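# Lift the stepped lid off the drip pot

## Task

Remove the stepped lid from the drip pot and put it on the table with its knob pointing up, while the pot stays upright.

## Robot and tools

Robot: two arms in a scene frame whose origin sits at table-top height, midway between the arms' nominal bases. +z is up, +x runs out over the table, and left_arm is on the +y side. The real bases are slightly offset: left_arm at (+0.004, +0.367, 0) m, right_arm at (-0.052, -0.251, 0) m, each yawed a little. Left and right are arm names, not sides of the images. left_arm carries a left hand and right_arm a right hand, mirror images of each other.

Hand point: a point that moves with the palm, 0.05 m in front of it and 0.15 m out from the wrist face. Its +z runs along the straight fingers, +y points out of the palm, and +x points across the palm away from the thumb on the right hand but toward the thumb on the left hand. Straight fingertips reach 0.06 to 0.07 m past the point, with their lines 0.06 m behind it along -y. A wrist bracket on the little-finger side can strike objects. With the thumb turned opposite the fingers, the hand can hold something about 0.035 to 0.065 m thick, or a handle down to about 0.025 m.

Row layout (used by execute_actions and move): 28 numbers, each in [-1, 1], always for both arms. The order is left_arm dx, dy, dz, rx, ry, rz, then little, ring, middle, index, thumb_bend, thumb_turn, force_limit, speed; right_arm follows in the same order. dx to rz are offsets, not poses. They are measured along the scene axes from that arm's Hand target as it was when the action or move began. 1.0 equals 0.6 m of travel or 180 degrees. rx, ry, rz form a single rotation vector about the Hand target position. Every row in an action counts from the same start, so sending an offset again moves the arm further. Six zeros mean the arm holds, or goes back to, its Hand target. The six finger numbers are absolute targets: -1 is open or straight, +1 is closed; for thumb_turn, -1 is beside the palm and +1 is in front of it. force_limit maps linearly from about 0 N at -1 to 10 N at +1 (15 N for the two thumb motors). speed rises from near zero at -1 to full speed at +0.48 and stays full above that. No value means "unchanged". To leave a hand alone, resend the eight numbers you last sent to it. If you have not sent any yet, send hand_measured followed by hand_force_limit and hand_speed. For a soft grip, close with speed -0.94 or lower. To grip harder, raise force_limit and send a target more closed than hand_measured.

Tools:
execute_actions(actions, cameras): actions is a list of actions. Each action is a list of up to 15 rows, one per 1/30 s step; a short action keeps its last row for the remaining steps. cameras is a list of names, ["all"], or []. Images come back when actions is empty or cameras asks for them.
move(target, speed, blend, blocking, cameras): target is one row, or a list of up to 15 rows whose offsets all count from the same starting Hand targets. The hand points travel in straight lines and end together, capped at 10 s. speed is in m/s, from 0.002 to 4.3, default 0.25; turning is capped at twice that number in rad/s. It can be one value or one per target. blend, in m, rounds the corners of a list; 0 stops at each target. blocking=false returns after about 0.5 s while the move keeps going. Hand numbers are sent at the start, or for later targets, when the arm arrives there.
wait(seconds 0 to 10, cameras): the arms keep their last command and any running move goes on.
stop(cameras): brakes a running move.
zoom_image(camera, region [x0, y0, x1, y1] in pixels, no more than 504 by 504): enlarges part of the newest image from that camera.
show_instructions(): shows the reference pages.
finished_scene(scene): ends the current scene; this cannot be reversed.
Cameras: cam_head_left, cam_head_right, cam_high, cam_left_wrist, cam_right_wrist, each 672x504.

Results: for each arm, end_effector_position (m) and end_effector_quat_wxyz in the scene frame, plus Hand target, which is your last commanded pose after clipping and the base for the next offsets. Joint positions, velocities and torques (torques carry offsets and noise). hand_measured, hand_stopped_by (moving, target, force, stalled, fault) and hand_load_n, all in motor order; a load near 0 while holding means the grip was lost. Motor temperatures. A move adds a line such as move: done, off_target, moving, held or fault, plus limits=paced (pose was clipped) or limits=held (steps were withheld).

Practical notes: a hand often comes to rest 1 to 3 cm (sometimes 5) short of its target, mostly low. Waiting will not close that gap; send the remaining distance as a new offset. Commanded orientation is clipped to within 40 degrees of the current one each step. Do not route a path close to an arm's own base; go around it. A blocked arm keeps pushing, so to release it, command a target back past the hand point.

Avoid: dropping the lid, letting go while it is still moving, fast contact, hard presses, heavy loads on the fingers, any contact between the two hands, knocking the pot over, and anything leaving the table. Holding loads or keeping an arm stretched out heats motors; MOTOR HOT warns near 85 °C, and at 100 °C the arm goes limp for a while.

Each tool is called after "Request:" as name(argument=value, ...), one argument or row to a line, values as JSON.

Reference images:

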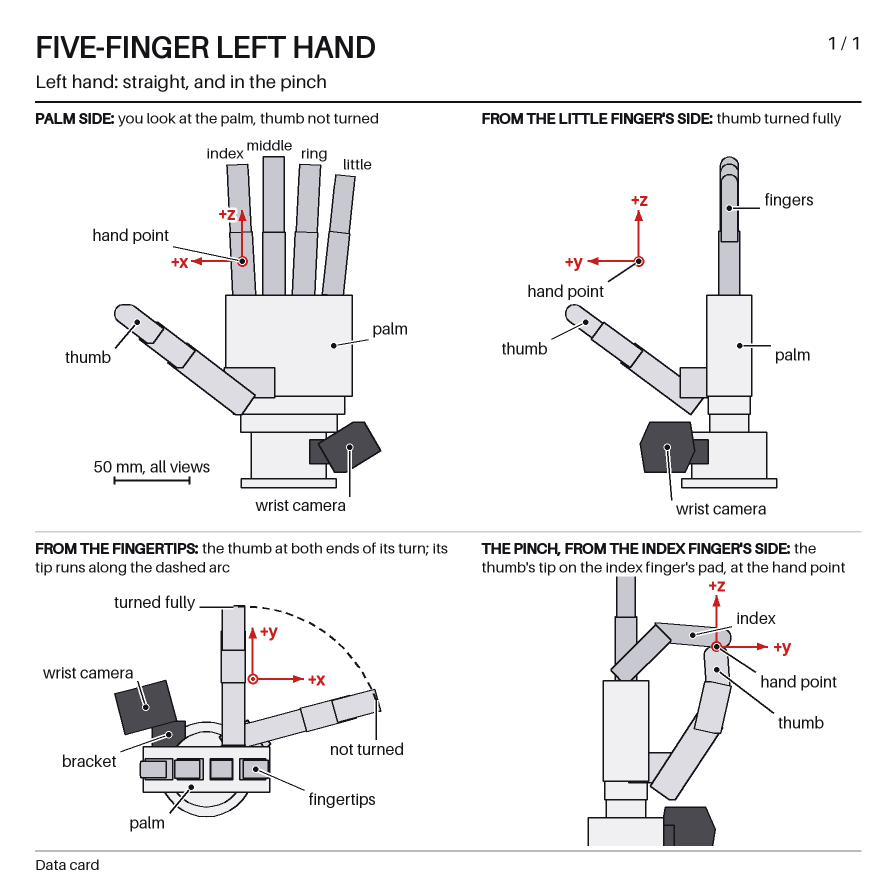

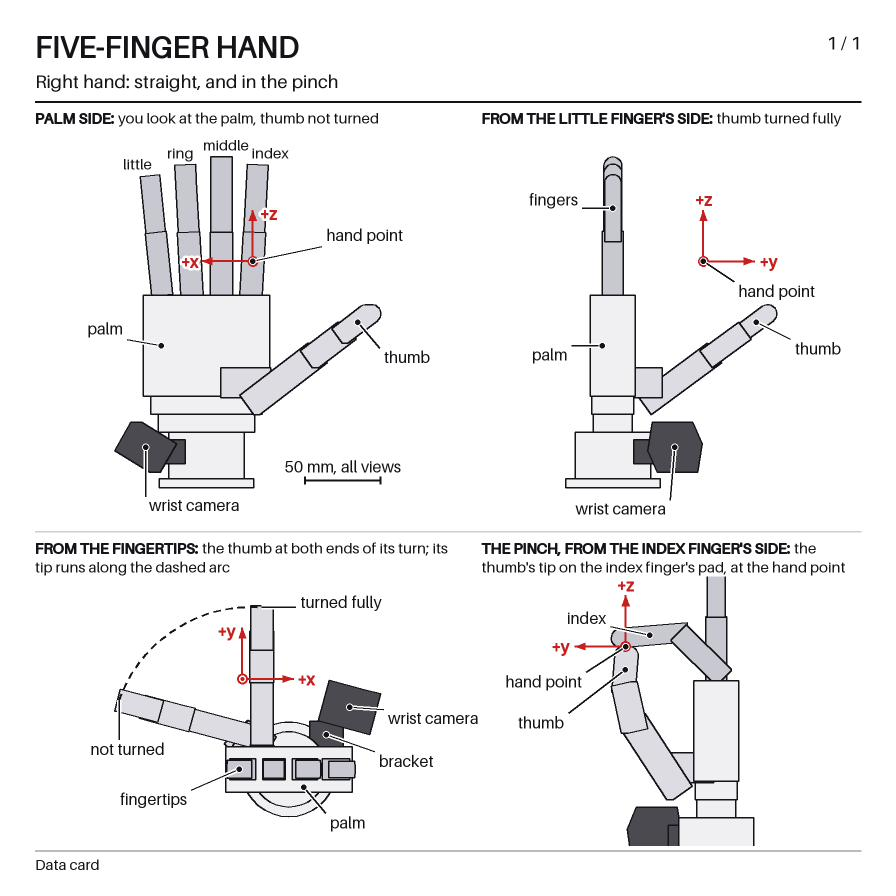

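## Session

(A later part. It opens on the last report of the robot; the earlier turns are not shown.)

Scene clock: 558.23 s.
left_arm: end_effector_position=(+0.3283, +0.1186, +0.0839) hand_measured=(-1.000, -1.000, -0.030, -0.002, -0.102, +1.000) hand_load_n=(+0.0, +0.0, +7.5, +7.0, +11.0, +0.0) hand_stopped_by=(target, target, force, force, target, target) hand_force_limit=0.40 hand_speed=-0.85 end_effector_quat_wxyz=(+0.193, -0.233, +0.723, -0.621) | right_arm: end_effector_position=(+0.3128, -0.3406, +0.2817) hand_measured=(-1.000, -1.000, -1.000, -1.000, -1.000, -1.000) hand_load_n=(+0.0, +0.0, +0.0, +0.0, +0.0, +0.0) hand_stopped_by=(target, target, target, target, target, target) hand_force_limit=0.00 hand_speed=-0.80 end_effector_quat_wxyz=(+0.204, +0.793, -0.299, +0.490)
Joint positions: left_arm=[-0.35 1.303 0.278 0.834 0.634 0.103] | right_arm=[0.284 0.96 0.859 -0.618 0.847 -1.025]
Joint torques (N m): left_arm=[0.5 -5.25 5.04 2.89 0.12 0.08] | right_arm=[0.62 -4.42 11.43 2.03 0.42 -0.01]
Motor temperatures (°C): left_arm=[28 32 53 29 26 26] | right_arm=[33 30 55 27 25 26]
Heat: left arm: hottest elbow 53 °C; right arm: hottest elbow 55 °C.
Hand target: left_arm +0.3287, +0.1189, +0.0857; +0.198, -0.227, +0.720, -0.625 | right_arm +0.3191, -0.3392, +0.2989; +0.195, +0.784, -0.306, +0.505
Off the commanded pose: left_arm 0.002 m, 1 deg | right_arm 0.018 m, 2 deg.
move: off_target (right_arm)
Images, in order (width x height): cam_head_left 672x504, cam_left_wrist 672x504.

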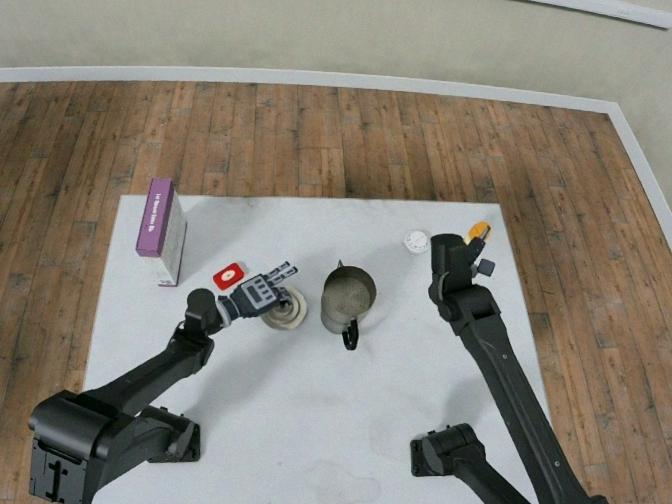

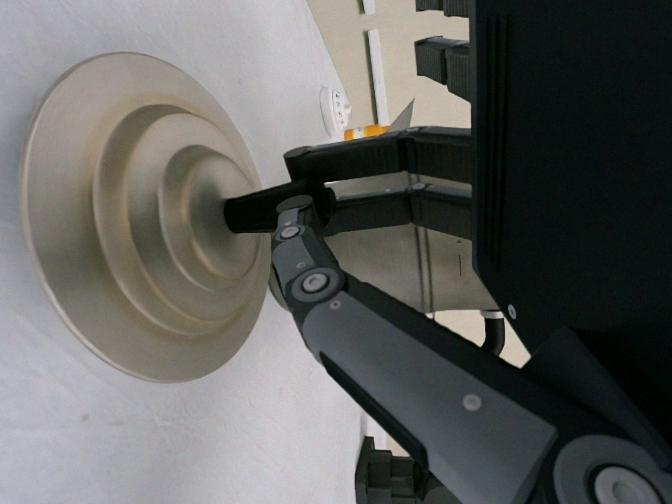

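Request:
move(
  target=[0,0,-0.013,0,0,0,-1,-1,0.4,0.4,-0.1,1,0.4,-0.85,0,0,0,0,0,0,-1,-1,-1,-1,-1,-1,0,-0.8],
  speed=0.03,
)

Request:
move(
  target=[0,0,-0.01,0,0,0,-1,-1,0.4,0.4,-0.1,1,0.4,-0.85,0,0,0,0,0,0,-1,-1,-1,-1,-1,-1,0,-0.8],
  speed=0.03,
  cameras=["cam_left_wrist"],
)

Scene clock: 563.73 s.
left_arm: end_effector_position=(+0.3287, +0.1185, +0.0770) hand_measured=(-1.000, -1.000, -0.030, -0.002, -0.102, +1.000) hand_load_n=(+0.0, +0.0, +7.5, +7.0, +11.0, -0.5) hand_stopped_by=(target, target, force, force, target, target) hand_force_limit=0.40 hand_speed=-0.85 end_effector_quat_wxyz=(+0.193, -0.232, +0.722, -0.622) | right_arm: end_effector_position=(+0.3128, -0.3406, +0.2817) hand_measured=(-1.000, -1.000, -1.000, -1.000, -1.000, -1.000) hand_load_n=(+0.0, +0.0, +0.0, +0.0, +0.0, +0.0) hand_stopped_by=(target, target, target, target, target, target) hand_force_limit=0.00 hand_speed=-0.80 end_effector_quat_wxyz=(+0.204, +0.793, -0.299, +0.490)
Joint positions: left_arm=[-0.35 1.342 0.272 0.881 0.634 0.103] | right_arm=[0.284 0.96 0.859 -0.618 0.847 -1.025]
Joint torques (N m): left_arm=[0.5 -5.25 4.71 2.91 0.11 0.08] | right_arm=[0.67 -4.54 11.45 2.03 0.42 -0.01]
Motor temperatures (°C): left_arm=[28 32 52 29 26 26] | right_arm=[33 30 55 27 25 26]
Heat: left arm: hottest elbow 52 °C; right arm: hottest elbow 55 °C.
Hand target: left_arm +0.3289, +0.1189, +0.0780; +0.198, -0.227, +0.720, -0.625 | right_arm +0.3191, -0.3392, +0.2989; +0.195, +0.784, -0.306, +0.505
Off the commanded pose: left_arm 0.001 m, 1 deg | right_arm 0.018 m, 2 deg.
move: off_target (right_arm)

Scene clock: 564.53 s.
left_arm: end_effector_position=(+0.3308, +0.1178, +0.0737) hand_measured=(-1.000, -1.000, -0.030, -0.002, -0.102, +1.000) hand_load_n=(+0.0, +0.0, +8.0, +7.0, +10.0, +0.0) hand_stopped_by=(target, target, force, force, target, target) hand_force_limit=0.40 hand_speed=-0.85 end_effector_quat_wxyz=(+0.196, -0.230, +0.721, -0.624) | right_arm: end_effector_position=(+0.3128, -0.3406, +0.2817) hand_measured=(-1.000, -1.000, -1.000, -1.000, -1.000, -1.000) hand_load_n=(+0.0, +0.0, +0.0, -0.5, +0.0, +0.0) hand_stopped_by=(target, target, target, target, target, target) hand_force_limit=0.00 hand_speed=-0.80 end_effector_quat_wxyz=(+0.204, +0.793, -0.299, +0.490)
Joint positions: left_arm=[-0.35 1.372 0.272 0.919 0.634 0.103] | right_arm=[0.284 0.96 0.859 -0.618 0.847 -1.025]
Joint torques (N m): left_arm=[0.5 -5.19 4.14 2.88 0.11 0.08] | right_arm=[0.56 -4.42 11.45 2.04 0.43 -0.01]
Motor temperatures (°C): left_arm=[28 32 52 29 26 26] | right_arm=[33 30 55 27 25 26]
Heat: left arm: hottest elbow 52 °C; right arm: hottest elbow 55 °C.
Hand target: left_arm +0.3289, +0.1189, +0.0721; +0.199, -0.227, +0.720, -0.625 | right_arm +0.3191, -0.3392, +0.2989; +0.195, +0.784, -0.306, +0.505
Off the commanded pose: left_arm 0.003 m, 1 deg | right_arm 0.018 m, 2 deg.
move: off_target (right_arm)
Images, in order (width x height): cam_left_wrist 672x504.

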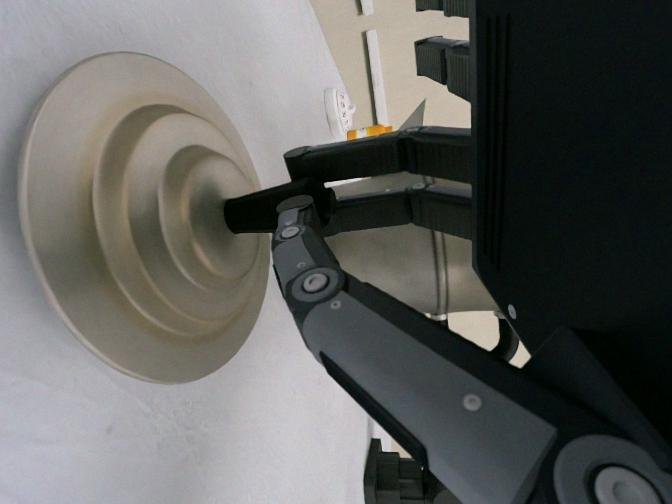

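Request:
move(
  target=[0,0,-0.005,0,0,0,-1,-1,0.4,0.4,-0.1,1,0.4,-0.85,0,0,0,0,0,0,-1,-1,-1,-1,-1,-1,0,-0.8],
  speed=0.03,
)

Scene clock: 567.63 s.
left_arm: end_effector_position=(+0.3309, +0.1176, +0.0723) hand_measured=(-1.000, -1.000, -0.030, -0.002, -0.102, +1.000) hand_load_n=(+0.0, +0.0, +8.0, +7.5, +7.0, +0.0) hand_stopped_by=(target, target, force, force, target, target) hand_force_limit=0.40 hand_speed=-0.85 end_effector_quat_wxyz=(+0.197, -0.228, +0.720, -0.625) | right_arm: end_effector_position=(+0.3128, -0.3406, +0.2817) hand_measured=(-1.000, -1.000, -1.000, -1.000, -1.000, -1.000) hand_load_n=(+0.0, +0.0, +0.0, +0.0, +0.0, +0.0) hand_stopped_by=(target, target, target, target, target, target) hand_force_limit=0.00 hand_speed=-0.80 end_effector_quat_wxyz=(+0.204, +0.793, -0.299, +0.490)
Joint positions: left_arm=[-0.35 1.385 0.269 0.941 0.635 0.103] | right_arm=[0.284 0.96 0.859 -0.618 0.847 -1.025]
Joint torques (N m): left_arm=[0.5 -5.01 4.1 2.65 0.07 0.08] | right_arm=[0.56 -4.54 11.47 2.03 0.42 -0.01]
Motor temperatures (°C): left_arm=[28 32 51 29 26 26] | right_arm=[33 30 55 27 25 26]
Heat: left arm: hottest elbow 51 °C; right arm: hottest elbow 55 °C.
Hand target: left_arm +0.3289, +0.1189, +0.0690; +0.198, -0.227, +0.720, -0.625 | right_arm +0.3191, -0.3392, +0.2989; +0.195, +0.784, -0.306, +0.505
Off the commanded pose: left_arm 0.004 m, 0 deg | right_arm 0.018 m, 2 deg.
move: off_target (right_arm)

Request:
move(
  target=[0,0,0,0,0,0,-1,-1,-0.5,-0.5,-0.15,1,0.4,-0.6,0,0,0,0,0,0,-1,-1,-1,-1,-1,-1,0,-0.8],
  speed=0.03,
  cameras=["cam_left_wrist"],
)

Scene clock: 571.30 s.
left_arm: end_effector_position=(+0.3309, +0.1176, +0.0720) hand_measured=(-1.000, -1.000, -0.500, -0.500, -0.150, +1.000) hand_load_n=(+0.0, +0.0, +0.0, +0.0, +0.0, +0.0) hand_stopped_by=(target, target, target, target, target, target) hand_force_limit=0.40 hand_speed=-0.60 end_effector_quat_wxyz=(+0.197, -0.229, +0.720, -0.625) | right_arm: end_effector_position=(+0.3128, -0.3406, +0.2817) hand_measured=(-1.000, -1.000, -1.000, -1.000, -1.000, -1.000) hand_load_n=(+0.0, +0.0, +0.0, +0.0, +0.0, +0.0) hand_stopped_by=(target, target, target, target, target, target) hand_force_limit=0.00 hand_speed=-0.80 end_effector_quat_wxyz=(+0.204, +0.793, -0.299, +0.490)
Joint positions: left_arm=[-0.35 1.386 0.269 0.941 0.635 0.103] | right_arm=[0.284 0.96 0.859 -0.618 0.847 -1.025]
Joint torques (N m): left_arm=[0.5 -5.13 4.08 2.71 0.07 0.08] | right_arm=[0.67 -4.54 11.44 2.04 0.42 -0.01]
Motor temperatures (°C): left_arm=[28 32 50 29 26 26] | right_arm=[33 30 55 27 25 26]
Heat: left arm: hottest elbow 50 °C; right arm: hottest elbow 55 °C.
Hand target: left_arm +0.3289, +0.1189, +0.0690; +0.198, -0.227, +0.720, -0.625 | right_arm +0.3191, -0.3392, +0.2989; +0.195, +0.784, -0.306, +0.505
Off the commanded pose: left_arm 0.004 m, 0 deg | right_arm 0.018 m, 2 deg.
move: off_target (right_arm)
Images, in order (width x height): cam_left_wrist 672x504.

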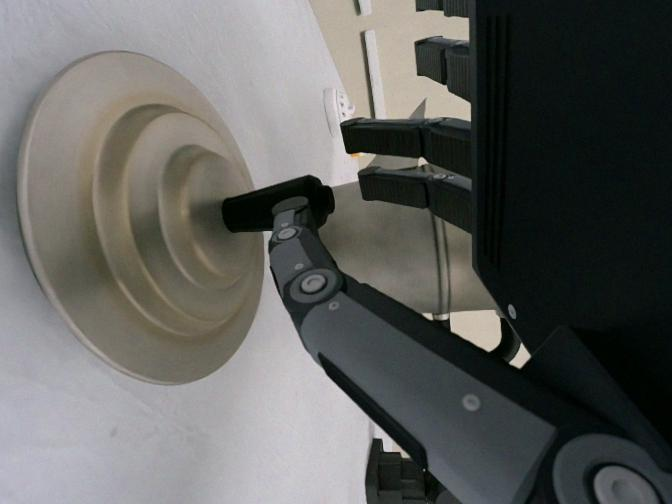

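Request:
move(
  target=[
    [-0.014,0.02,0.006,0,0,0,-1,-1,-1,-1,-0.15,1,0.4,-0.3,0,0,0,0,0,0,-1,-1,-1,-1,-1,-1,0,-0.8],
    [-0.03,0.042,0.035,0,0,0,-1,-1,-1,-1,-0.15,1,0.4,-0.3,0,0,0,0,0,0,-1,-1,-1,-1,-1,-1,0,-0.8],
    [-0.06,0.09,0.2,0,0,0,-1,-1,-1,-1,-0.15,1,0.4,-0.3,0,0,0,0,0,0,-1,-1,-1,-1,-1,-1,0,-0.8],
  ],
  speed=0.06,
  cameras=["cam_left_wrist","cam_high","cam_head_left"],
)

Scene clock: 583.43 s.
left_arm: end_effector_position=(+0.2763, +0.1724, +0.1595) hand_measured=(-1.000, -1.000, -1.000, -1.000, -0.150, +1.000) hand_load_n=(+0.0, +0.0, +0.0, -0.5, +0.5, +0.0) hand_stopped_by=(target, target, target, target, target, target) hand_force_limit=0.40 hand_speed=-0.30 end_effector_quat_wxyz=(+0.176, -0.243, +0.727, -0.618) | right_arm: end_effector_position=(+0.3128, -0.3406, +0.2817) hand_measured=(-1.000, -1.000, -1.000, -1.000, -1.000, -1.000) hand_load_n=(+0.0, +0.0, +0.0, +0.0, +0.0, +0.0) hand_stopped_by=(target, target, target, target, target, target) hand_force_limit=0.00 hand_speed=-0.80 end_effector_quat_wxyz=(+0.204, +0.793, -0.299, +0.490)
Joint positions: left_arm=[-0.163 0.719 0.284 0.174 0.825 0.147] | right_arm=[0.284 0.96 0.859 -0.618 0.847 -1.025]
Joint torques (N m): left_arm=[1.03 -1.38 13.3 1.32 0.17 0.12] | right_arm=[0.62 -4.42 11.44 2 0.42 -0.01]
Motor temperatures (°C): left_arm=[28 32 48 29 26 26] | right_arm=[33 30 55 27 25 26]
Heat: left arm: hottest elbow 48 °C; right arm: hottest elbow 55 °C.
Hand target: left_arm +0.2928, +0.1729, +0.1890; +0.198, -0.227, +0.720, -0.625 | right_arm +0.3191, -0.3392, +0.2989; +0.195, +0.784, -0.306, +0.505
Off the commanded pose: left_arm 0.034 m, 3 deg | right_arm 0.018 m, 2 deg.
move: off_target (left_arm, right_arm)
Images, in order (width x height): cam_head_left 672x504, cam_high 672x504, cam_left_wrist 672x504.

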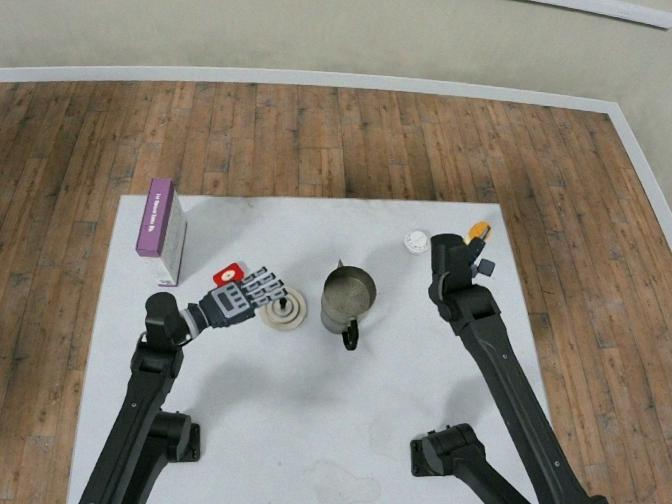

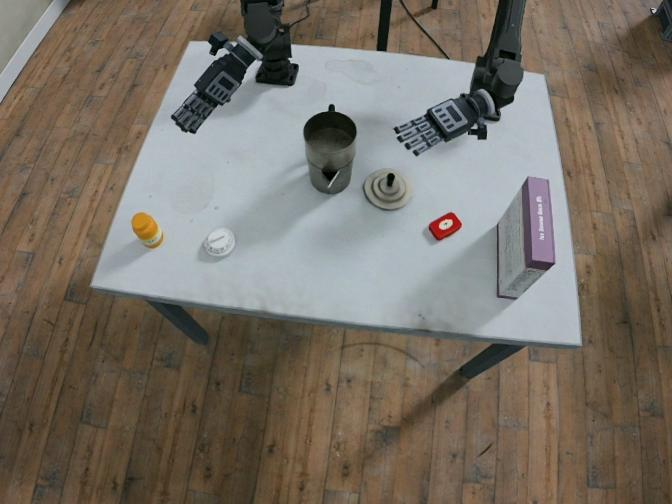

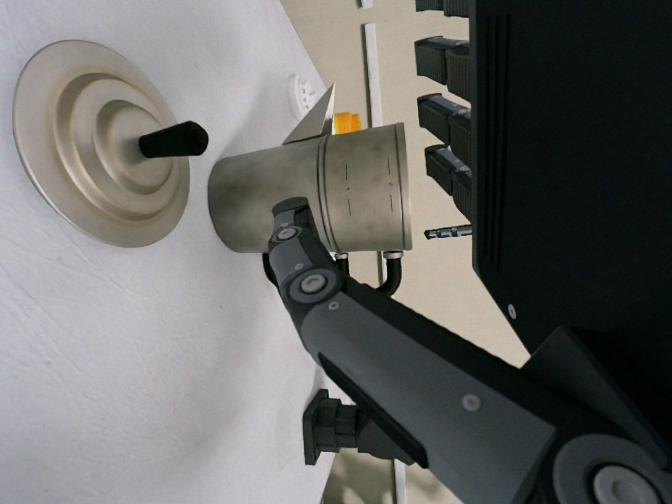

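Lid stands on the table, knob up; pot standing.

Request:
finished_scene(
  scene=2,
)

The scene is finished: the task was done.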